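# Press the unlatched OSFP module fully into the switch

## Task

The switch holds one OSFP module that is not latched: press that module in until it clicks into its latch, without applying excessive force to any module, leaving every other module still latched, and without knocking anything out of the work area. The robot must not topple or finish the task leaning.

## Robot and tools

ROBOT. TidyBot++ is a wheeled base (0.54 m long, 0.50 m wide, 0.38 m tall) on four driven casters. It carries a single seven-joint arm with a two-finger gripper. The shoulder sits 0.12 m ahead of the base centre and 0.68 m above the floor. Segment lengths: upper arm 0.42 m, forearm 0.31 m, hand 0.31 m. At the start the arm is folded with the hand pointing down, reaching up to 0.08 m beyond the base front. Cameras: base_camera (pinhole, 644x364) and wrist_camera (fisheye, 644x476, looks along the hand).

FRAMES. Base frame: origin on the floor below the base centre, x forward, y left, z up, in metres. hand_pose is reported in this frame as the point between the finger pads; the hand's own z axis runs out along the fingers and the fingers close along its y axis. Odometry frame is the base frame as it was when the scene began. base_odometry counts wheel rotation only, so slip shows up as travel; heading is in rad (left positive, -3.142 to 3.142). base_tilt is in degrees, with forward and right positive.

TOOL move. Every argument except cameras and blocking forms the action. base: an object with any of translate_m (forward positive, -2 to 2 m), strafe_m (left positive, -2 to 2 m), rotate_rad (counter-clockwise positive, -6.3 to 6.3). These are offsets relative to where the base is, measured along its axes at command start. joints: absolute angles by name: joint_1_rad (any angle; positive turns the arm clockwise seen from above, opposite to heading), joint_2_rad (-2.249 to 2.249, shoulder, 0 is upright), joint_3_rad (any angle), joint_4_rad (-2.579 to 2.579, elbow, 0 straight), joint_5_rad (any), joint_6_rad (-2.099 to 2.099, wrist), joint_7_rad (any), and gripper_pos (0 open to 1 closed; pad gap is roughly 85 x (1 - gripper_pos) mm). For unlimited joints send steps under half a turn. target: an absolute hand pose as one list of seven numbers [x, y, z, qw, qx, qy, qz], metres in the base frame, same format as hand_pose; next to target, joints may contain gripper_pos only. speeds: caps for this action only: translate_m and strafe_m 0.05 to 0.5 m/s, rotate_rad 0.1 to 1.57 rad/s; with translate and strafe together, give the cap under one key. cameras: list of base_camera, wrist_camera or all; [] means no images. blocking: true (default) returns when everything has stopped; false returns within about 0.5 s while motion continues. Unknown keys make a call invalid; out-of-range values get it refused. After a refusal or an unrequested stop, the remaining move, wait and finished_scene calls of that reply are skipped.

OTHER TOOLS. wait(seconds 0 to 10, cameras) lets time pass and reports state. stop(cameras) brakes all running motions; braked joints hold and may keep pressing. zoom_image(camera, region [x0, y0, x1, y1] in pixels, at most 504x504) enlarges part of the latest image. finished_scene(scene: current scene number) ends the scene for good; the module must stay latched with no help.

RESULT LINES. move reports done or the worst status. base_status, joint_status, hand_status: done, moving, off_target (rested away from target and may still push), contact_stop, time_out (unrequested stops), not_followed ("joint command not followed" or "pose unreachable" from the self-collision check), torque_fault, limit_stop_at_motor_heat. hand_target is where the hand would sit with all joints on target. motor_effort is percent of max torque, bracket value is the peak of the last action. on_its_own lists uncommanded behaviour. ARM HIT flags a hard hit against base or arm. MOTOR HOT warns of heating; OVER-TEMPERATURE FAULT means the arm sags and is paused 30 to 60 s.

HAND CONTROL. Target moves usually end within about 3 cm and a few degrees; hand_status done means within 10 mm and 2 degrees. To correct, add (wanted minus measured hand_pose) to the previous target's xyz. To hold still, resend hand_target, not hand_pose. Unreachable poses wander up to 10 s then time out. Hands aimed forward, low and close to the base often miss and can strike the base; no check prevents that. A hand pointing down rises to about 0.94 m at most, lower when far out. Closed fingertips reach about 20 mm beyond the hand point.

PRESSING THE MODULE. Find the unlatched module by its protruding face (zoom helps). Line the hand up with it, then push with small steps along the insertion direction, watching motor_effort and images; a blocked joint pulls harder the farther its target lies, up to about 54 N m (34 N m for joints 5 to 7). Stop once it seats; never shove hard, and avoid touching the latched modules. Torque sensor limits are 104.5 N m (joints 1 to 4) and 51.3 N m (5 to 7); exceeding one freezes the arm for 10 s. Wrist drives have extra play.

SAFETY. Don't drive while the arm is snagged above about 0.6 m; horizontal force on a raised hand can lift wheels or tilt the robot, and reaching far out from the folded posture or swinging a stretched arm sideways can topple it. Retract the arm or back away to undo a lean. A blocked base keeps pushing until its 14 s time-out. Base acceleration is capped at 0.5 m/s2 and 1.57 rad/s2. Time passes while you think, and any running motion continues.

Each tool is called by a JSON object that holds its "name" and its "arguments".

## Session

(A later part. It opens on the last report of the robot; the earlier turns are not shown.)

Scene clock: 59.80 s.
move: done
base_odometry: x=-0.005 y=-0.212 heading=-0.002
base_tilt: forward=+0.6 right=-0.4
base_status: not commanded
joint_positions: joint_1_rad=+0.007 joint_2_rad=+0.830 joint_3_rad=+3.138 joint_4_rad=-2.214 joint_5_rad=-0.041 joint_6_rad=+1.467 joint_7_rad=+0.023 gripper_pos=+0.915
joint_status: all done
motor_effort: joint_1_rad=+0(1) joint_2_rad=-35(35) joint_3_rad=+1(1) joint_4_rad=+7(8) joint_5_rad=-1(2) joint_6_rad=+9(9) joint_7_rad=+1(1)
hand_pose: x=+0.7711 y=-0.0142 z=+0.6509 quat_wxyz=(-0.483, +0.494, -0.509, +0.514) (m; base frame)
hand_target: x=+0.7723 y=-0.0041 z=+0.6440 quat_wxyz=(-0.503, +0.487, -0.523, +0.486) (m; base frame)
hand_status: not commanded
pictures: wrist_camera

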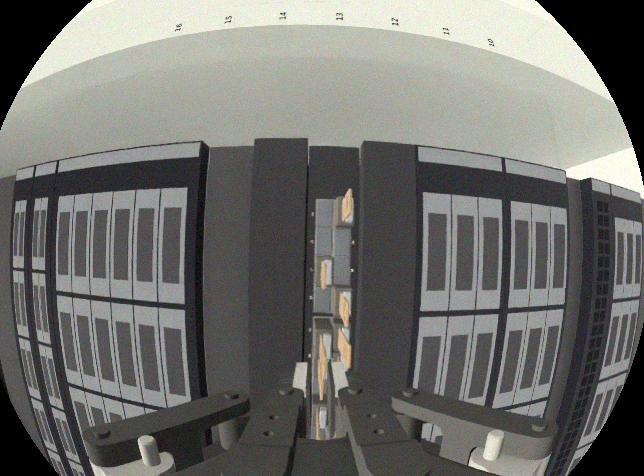

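{"name": "move", "arguments": {"base": {"translate_m":0.05}, "speeds": {"translate_m":0.05}, "cameras": ["wrist_camera"]}}

{"name": "zoom_image", "arguments": {"camera": "wrist_camera", "region": [285, 330, 375, 420]}}

Scene clock: 62.10 s.
move: done
base_odometry: x=+0.045 y=-0.212 heading=-0.003
base_tilt: forward=+0.5 right=-0.3
base_status: done
joint_positions: joint_1_rad=+0.007 joint_2_rad=+0.832 joint_3_rad=+3.138 joint_4_rad=-2.214 joint_5_rad=-0.041 joint_6_rad=+1.467 joint_7_rad=+0.023 gripper_pos=+0.915
joint_status: not commanded
motor_effort: joint_1_rad=+0(1) joint_2_rad=-35(36) joint_3_rad=+1(1) joint_4_rad=+7(9) joint_5_rad=-1(2) joint_6_rad=+8(9) joint_7_rad=+1(1)
hand_pose: x=+0.7710 y=-0.0142 z=+0.6500 quat_wxyz=(-0.482, +0.495, -0.509, +0.513) (m; base frame)
hand_target: x=+0.7723 y=-0.0041 z=+0.6440 quat_wxyz=(-0.503, +0.487, -0.523, +0.486) (m; base frame)
hand_status: not commanded
pictures: wrist_camera

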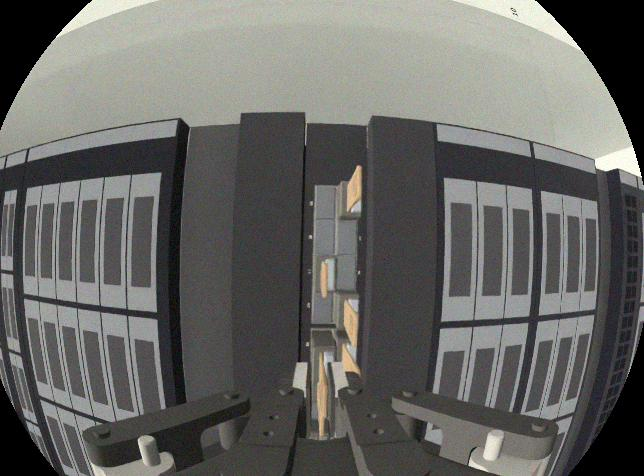

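Scaled by 5.600.

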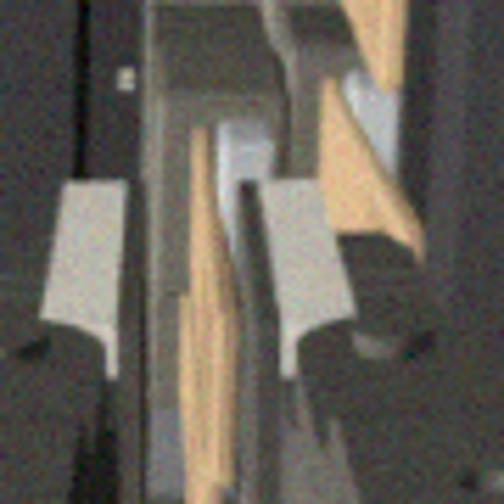

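{"name": "move", "arguments": {"joints": {"joint_2_rad":0.829}, "cameras": []}}

{"name": "move", "arguments": {"base": {"translate_m":0.008}, "speeds": {"translate_m":0.05}, "cameras": ["wrist_camera"]}}

{"name": "zoom_image", "arguments": {"camera": "wrist_camera", "region": [285, 330, 375, 420]}}

Scene clock: 63.70 s.
move: done
base_odometry: x=+0.045 y=-0.212 heading=-0.003
base_tilt: forward=+0.5 right=-0.4
base_status: not commanded
joint_positions: joint_1_rad=+0.007 joint_2_rad=+0.832 joint_3_rad=+3.138 joint_4_rad=-2.214 joint_5_rad=-0.041 joint_6_rad=+1.467 joint_7_rad=+0.023 gripper_pos=+0.915
joint_status: all done
motor_effort: joint_1_rad=+0(1) joint_2_rad=-34(35) joint_3_rad=+0(1) joint_4_rad=+7(7) joint_5_rad=-1(2) joint_6_rad=+9(9) joint_7_rad=+1(1)
hand_pose: x=+0.7710 y=-0.0142 z=+0.6500 quat_wxyz=(-0.482, +0.495, -0.509, +0.513) (m; base frame)
hand_target: x=+0.7726 y=-0.0041 z=+0.6493 quat_wxyz=(-0.505, +0.485, -0.521, +0.488) (m; base frame)
hand_status: not commanded
pictures: none
No camera images: "cameras" was empty.

Scene clock: 64.37 s.
move: done
base_odometry: x=+0.053 y=-0.213 heading=-0.003
base_tilt: forward=+0.5 right=-0.4
base_status: done
joint_positions: joint_1_rad=+0.007 joint_2_rad=+0.832 joint_3_rad=+3.138 joint_4_rad=-2.214 joint_5_rad=-0.041 joint_6_rad=+1.467 joint_7_rad=+0.023 gripper_pos=+0.915
joint_status: not commanded
motor_effort: joint_1_rad=+0(1) joint_2_rad=-35(36) joint_3_rad=+1(1) joint_4_rad=+7(8) joint_5_rad=-1(2) joint_6_rad=+9(9) joint_7_rad=+1(1)
hand_pose: x=+0.7711 y=-0.0142 z=+0.6500 quat_wxyz=(-0.482, +0.495, -0.509, +0.513) (m; base frame)
hand_target: x=+0.7726 y=-0.0041 z=+0.6493 quat_wxyz=(-0.505, +0.485, -0.521, +0.488) (m; base frame)
hand_status: not commanded
pictures: wrist_camera

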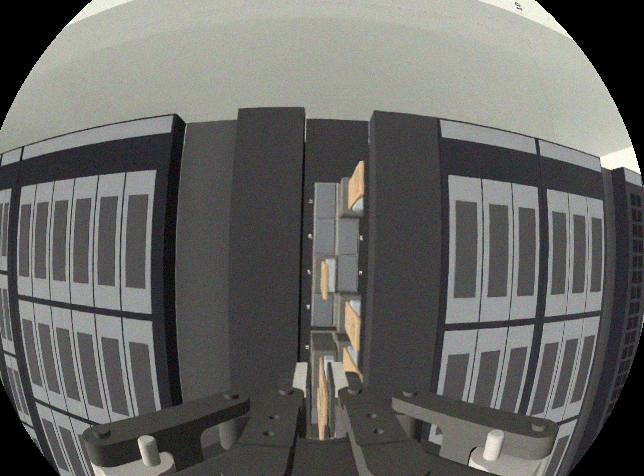

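Scaled by 5.600.

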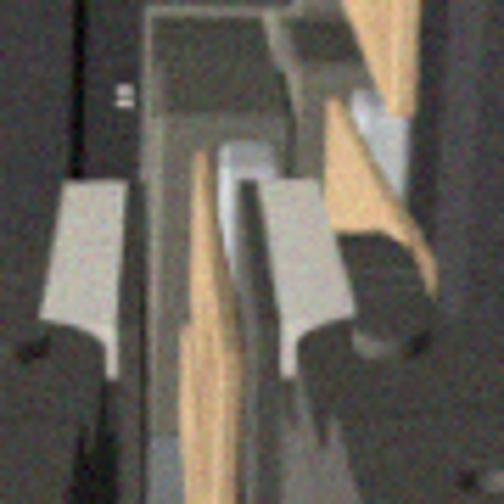

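{"name": "move", "arguments": {"base": {"translate_m":0.01}, "speeds": {"translate_m":0.05}, "cameras": ["wrist_camera"]}}

{"name": "zoom_image", "arguments": {"camera": "wrist_camera", "region": [285, 330, 375, 420]}}

Scene clock: 65.70 s.
move: done
base_odometry: x=+0.063 y=-0.213 heading=-0.003
base_tilt: forward=+0.4 right=-0.4
base_status: done
joint_positions: joint_1_rad=+0.007 joint_2_rad=+0.832 joint_3_rad=+3.138 joint_4_rad=-2.214 joint_5_rad=-0.041 joint_6_rad=+1.467 joint_7_rad=+0.023 gripper_pos=+0.915
joint_status: not commanded
motor_effort: joint_1_rad=+0(1) joint_2_rad=-35(36) joint_3_rad=+1(1) joint_4_rad=+7(8) joint_5_rad=-1(2) joint_6_rad=+9(9) joint_7_rad=+1(1)
hand_pose: x=+0.7711 y=-0.0142 z=+0.6499 quat_wxyz=(-0.482, +0.495, -0.509, +0.513) (m; base frame)
hand_target: x=+0.7726 y=-0.0041 z=+0.6493 quat_wxyz=(-0.505, +0.485, -0.521, +0.488) (m; base frame)
hand_status: not commanded
pictures: wrist_camera

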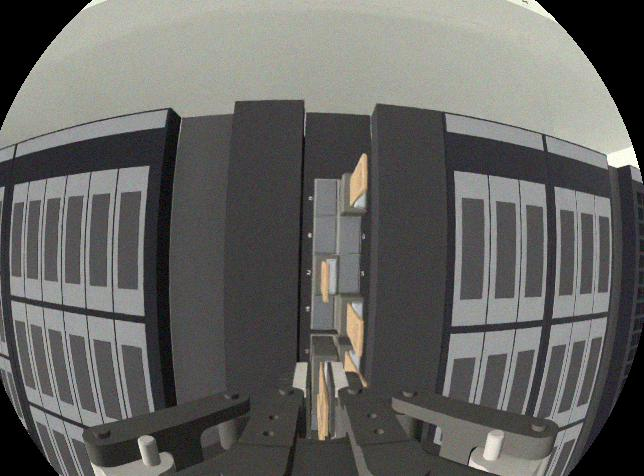

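Scaled by 5.600.

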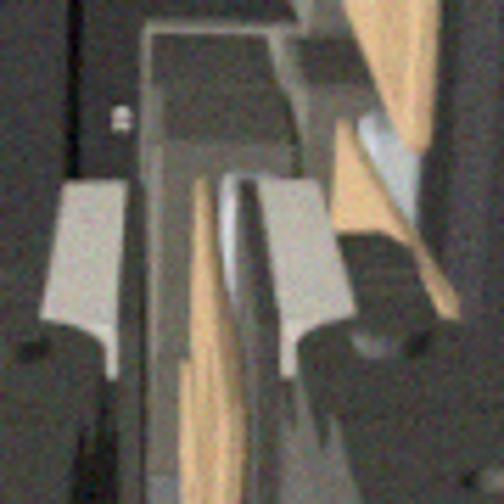

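{"name": "move", "arguments": {"base": {"translate_m":0.006}, "speeds": {"translate_m":0.05}, "cameras": ["wrist_camera"]}}

{"name": "zoom_image", "arguments": {"camera": "wrist_camera", "region": [285, 330, 375, 420]}}

Scene clock: 67.07 s.
move: done
base_odometry: x=+0.070 y=-0.213 heading=-0.004
base_tilt: forward=+0.5 right=-0.4
base_status: done
joint_positions: joint_1_rad=+0.007 joint_2_rad=+0.832 joint_3_rad=+3.138 joint_4_rad=-2.215 joint_5_rad=-0.041 joint_6_rad=+1.467 joint_7_rad=+0.023 gripper_pos=+0.915
joint_status: not commanded
motor_effort: joint_1_rad=+0(1) joint_2_rad=-35(36) joint_3_rad=+1(2) joint_4_rad=+7(10) joint_5_rad=-1(2) joint_6_rad=+9(9) joint_7_rad=+1(1)
hand_pose: x=+0.7708 y=-0.0142 z=+0.6495 quat_wxyz=(-0.482, +0.495, -0.509, +0.513) (m; base frame)
hand_target: x=+0.7726 y=-0.0041 z=+0.6493 quat_wxyz=(-0.505, +0.485, -0.521, +0.488) (m; base frame)
hand_status: not commanded
pictures: wrist_camera

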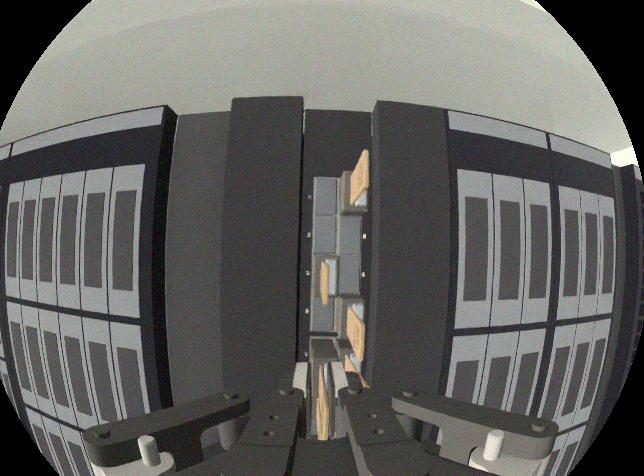

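Scaled by 5.600.

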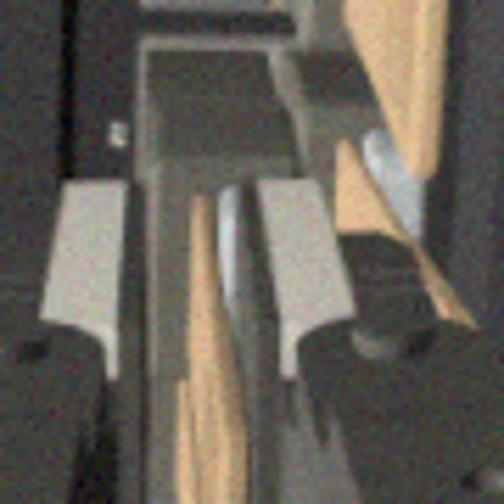

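{"name": "move", "arguments": {"base": {"translate_m":0.006}, "speeds": {"translate_m":0.05}, "cameras": ["wrist_camera"]}}

{"name": "zoom_image", "arguments": {"camera": "wrist_camera", "region": [285, 330, 375, 420]}}

Scene clock: 68.17 s.
move: done
base_odometry: x=+0.076 y=-0.213 heading=-0.004
base_tilt: forward=+0.4 right=-0.5
base_status: done
joint_positions: joint_1_rad=+0.007 joint_2_rad=+0.826 joint_3_rad=+3.138 joint_4_rad=-2.225 joint_5_rad=-0.041 joint_6_rad=+1.468 joint_7_rad=+0.023 gripper_pos=+0.915
joint_status: not commanded
motor_effort: joint_1_rad=+0(1) joint_2_rad=-33(35) joint_3_rad=+1(1) joint_4_rad=+8(12) joint_5_rad=-1(2) joint_6_rad=+8(9) joint_7_rad=+1(1)
hand_pose: x=+0.7678 y=-0.0142 z=+0.6500 quat_wxyz=(-0.481, +0.496, -0.510, +0.512) (m; base frame)
hand_target: x=+0.7726 y=-0.0041 z=+0.6493 quat_wxyz=(-0.505, +0.485, -0.521, +0.488) (m; base frame)
hand_status: not commanded
pictures: wrist_camera

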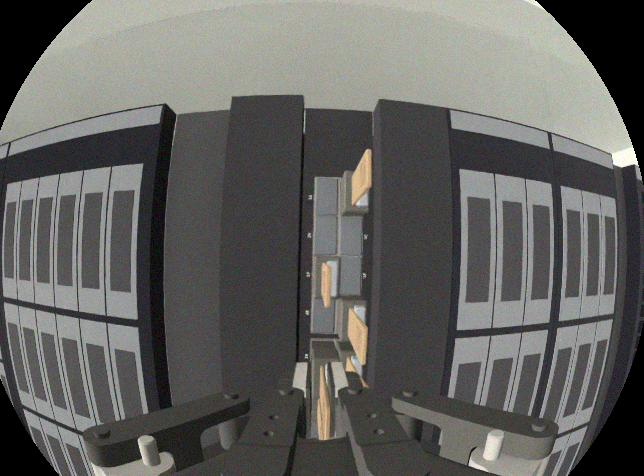

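Scaled by 5.600.

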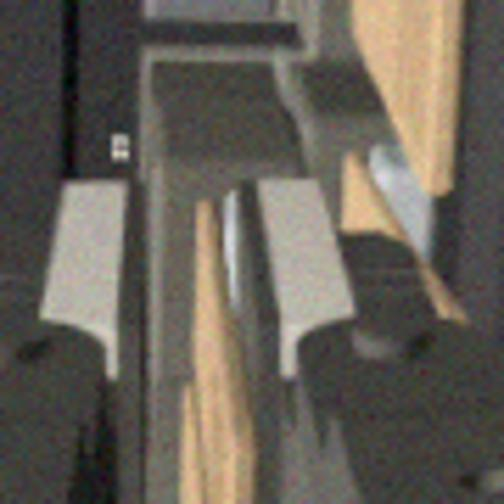

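{"name": "move", "arguments": {"base": {"translate_m":0.006}, "speeds": {"translate_m":0.05}, "cameras": ["wrist_camera"]}}

{"name": "zoom_image", "arguments": {"camera": "wrist_camera", "region": [285, 330, 375, 420]}}

Scene clock: 69.53 s.
move: done
base_odometry: x=+0.082 y=-0.213 heading=-0.004
base_tilt: forward=+0.5 right=-0.4
base_status: done
joint_positions: joint_1_rad=+0.007 joint_2_rad=+0.823 joint_3_rad=+3.138 joint_4_rad=-2.230 joint_5_rad=-0.041 joint_6_rad=+1.468 joint_7_rad=+0.023 gripper_pos=+0.915
joint_status: not commanded
motor_effort: joint_1_rad=+0(1) joint_2_rad=-33(35) joint_3_rad=+1(1) joint_4_rad=+9(13) joint_5_rad=-1(2) joint_6_rad=+7(9) joint_7_rad=+1(1)
hand_pose: x=+0.7663 y=-0.0142 z=+0.6501 quat_wxyz=(-0.481, +0.497, -0.511, +0.511) (m; base frame)
hand_target: x=+0.7726 y=-0.0041 z=+0.6493 quat_wxyz=(-0.505, +0.485, -0.521, +0.488) (m; base frame)
hand_status: not commanded
pictures: wrist_camera

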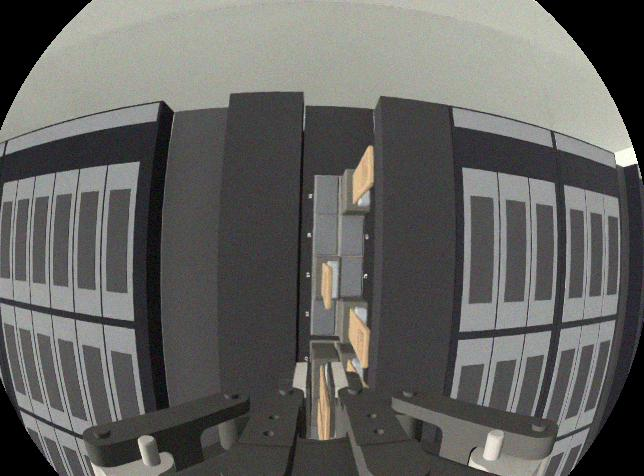

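Scaled by 5.600.

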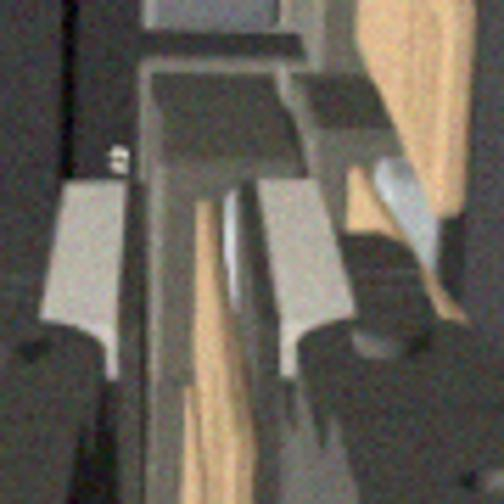

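{"name": "move", "arguments": {"base": {"translate_m":0.006}, "speeds": {"translate_m":0.05}, "cameras": []}}

{"name": "move", "arguments": {"base": {"translate_m":0.005}, "speeds": {"translate_m":0.05}, "cameras": ["wrist_camera"]}}

{"name": "zoom_image", "arguments": {"camera": "wrist_camera", "region": [285, 330, 375, 420]}}

Scene clock: 70.83 s.
move: done
base_odometry: x=+0.087 y=-0.214 heading=-0.004
base_tilt: forward=+0.4 right=-0.4
base_status: done
joint_positions: joint_1_rad=+0.007 joint_2_rad=+0.823 joint_3_rad=+3.138 joint_4_rad=-2.231 joint_5_rad=-0.041 joint_6_rad=+1.468 joint_7_rad=+0.023 gripper_pos=+0.915
joint_status: not commanded
motor_effort: joint_1_rad=+0(1) joint_2_rad=-32(35) joint_3_rad=+1(2) joint_4_rad=+10(12) joint_5_rad=-1(2) joint_6_rad=+7(9) joint_7_rad=+1(1)
hand_pose: x=+0.7661 y=-0.0141 z=+0.6502 quat_wxyz=(-0.481, +0.497, -0.511, +0.511) (m; base frame)
hand_target: x=+0.7726 y=-0.0041 z=+0.6493 quat_wxyz=(-0.505, +0.485, -0.521, +0.488) (m; base frame)
hand_status: not commanded
pictures: none
No camera images: "cameras" was empty.

Scene clock: 71.50 s.
move: done
base_odometry: x=+0.092 y=-0.214 heading=-0.005
base_tilt: forward=+0.5 right=-0.5
base_status: done
joint_positions: joint_1_rad=+0.007 joint_2_rad=+0.822 joint_3_rad=+3.138 joint_4_rad=-2.232 joint_5_rad=-0.041 joint_6_rad=+1.468 joint_7_rad=+0.023 gripper_pos=+0.915
joint_status: not commanded
motor_effort: joint_1_rad=+0(1) joint_2_rad=-32(35) joint_3_rad=+0(2) joint_4_rad=+9(13) joint_5_rad=-1(2) joint_6_rad=+7(10) joint_7_rad=+1(1)
hand_pose: x=+0.7657 y=-0.0141 z=+0.6504 quat_wxyz=(-0.480, +0.497, -0.511, +0.511) (m; base frame)
hand_target: x=+0.7726 y=-0.0041 z=+0.6493 quat_wxyz=(-0.505, +0.485, -0.521, +0.488) (m; base frame)
hand_status: not commanded
pictures: wrist_camera

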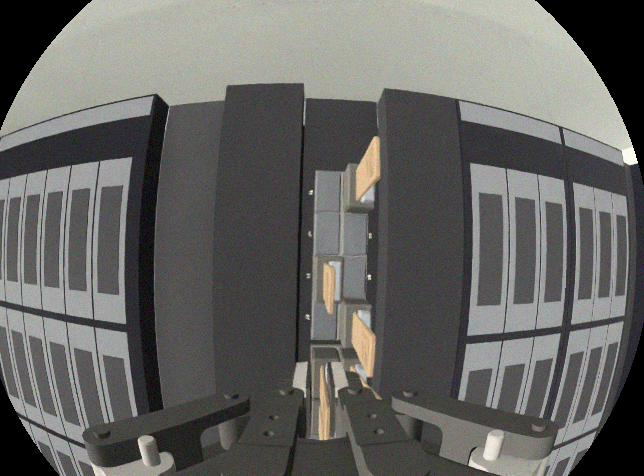

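Scaled by 5.600.

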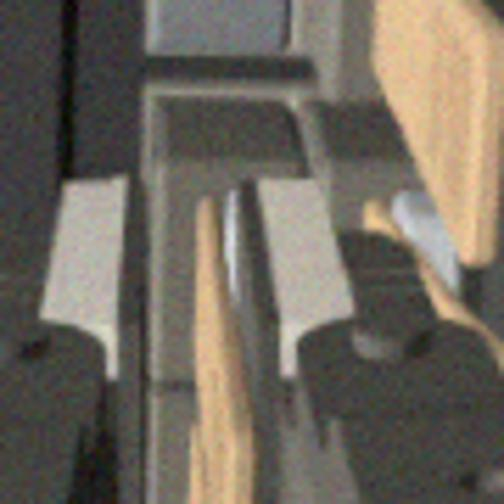

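{"name": "move", "arguments": {"base": {"translate_m":0.005}, "speeds": {"translate_m":0.05}, "cameras": ["wrist_camera"]}}

{"name": "zoom_image", "arguments": {"camera": "wrist_camera", "region": [285, 330, 375, 420]}}

Scene clock: 72.70 s.
move: done
base_odometry: x=+0.097 y=-0.214 heading=-0.005
base_tilt: forward=+0.5 right=-0.4
base_status: done
joint_positions: joint_1_rad=+0.006 joint_2_rad=+0.814 joint_3_rad=+3.138 joint_4_rad=-2.247 joint_5_rad=-0.041 joint_6_rad=+1.469 joint_7_rad=+0.023 gripper_pos=+0.915
joint_status: not commanded
motor_effort: joint_1_rad=+0(2) joint_2_rad=-31(35) joint_3_rad=+1(2) joint_4_rad=+11(17) joint_5_rad=-1(2) joint_6_rad=+6(10) joint_7_rad=+1(1)
hand_pose: x=+0.7612 y=-0.0138 z=+0.6507 quat_wxyz=(-0.479, +0.498, -0.512, +0.510) (m; base frame)
hand_target: x=+0.7726 y=-0.0041 z=+0.6493 quat_wxyz=(-0.505, +0.485, -0.521, +0.488) (m; base frame)
hand_status: not commanded
pictures: wrist_camera

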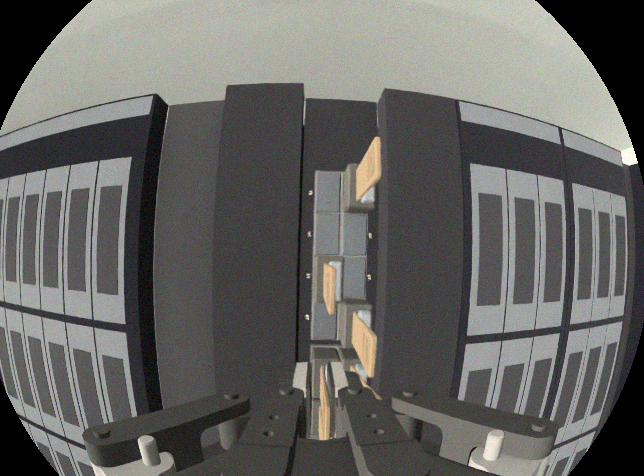

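Scaled by 5.600.

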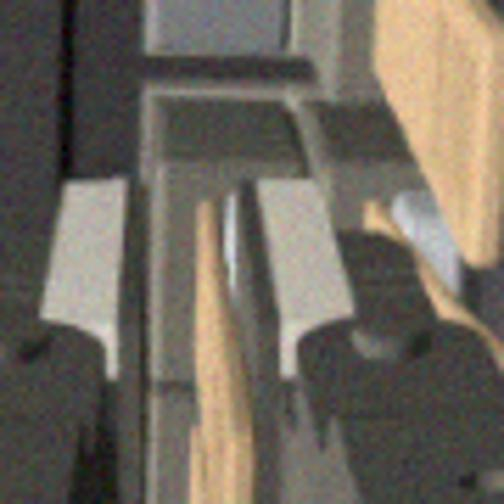

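{"name": "move", "arguments": {"base": {"translate_m":-0.08}, "speeds": {"translate_m":0.15}, "cameras": ["wrist_camera"]}}

{"name": "zoom_image", "arguments": {"camera": "wrist_camera", "region": [285, 300, 375, 390]}}

Scene clock: 74.67 s.
move: done
base_odometry: x=+0.017 y=-0.214 heading=-0.005
base_tilt: forward=+0.4 right=-0.4
base_status: done
joint_positions: joint_1_rad=+0.006 joint_2_rad=+0.830 joint_3_rad=+3.138 joint_4_rad=-2.213 joint_5_rad=-0.041 joint_6_rad=+1.469 joint_7_rad=+0.023 gripper_pos=+0.915
joint_status: not commanded
motor_effort: joint_1_rad=+0(1) joint_2_rad=-35(36) joint_3_rad=+1(1) joint_4_rad=+7(12) joint_5_rad=-1(2) joint_6_rad=+9(9) joint_7_rad=+1(1)
hand_pose: x=+0.7713 y=-0.0138 z=+0.6518 quat_wxyz=(-0.484, +0.494, -0.508, +0.514) (m; base frame)
hand_target: x=+0.7726 y=-0.0041 z=+0.6493 quat_wxyz=(-0.505, +0.485, -0.521, +0.488) (m; base frame)
hand_status: not commanded
pictures: wrist_camera

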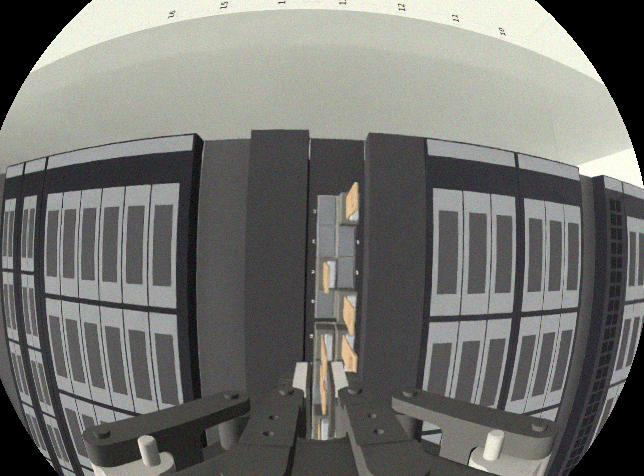

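Scaled by 5.600.

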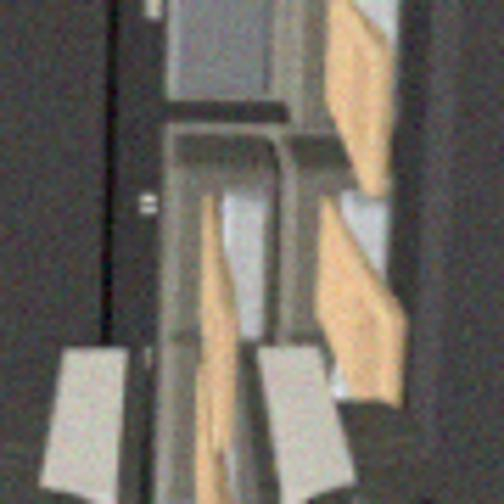

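{"name": "finished_scene", "arguments": {"scene": 2}}

The scene is finished: the task was done.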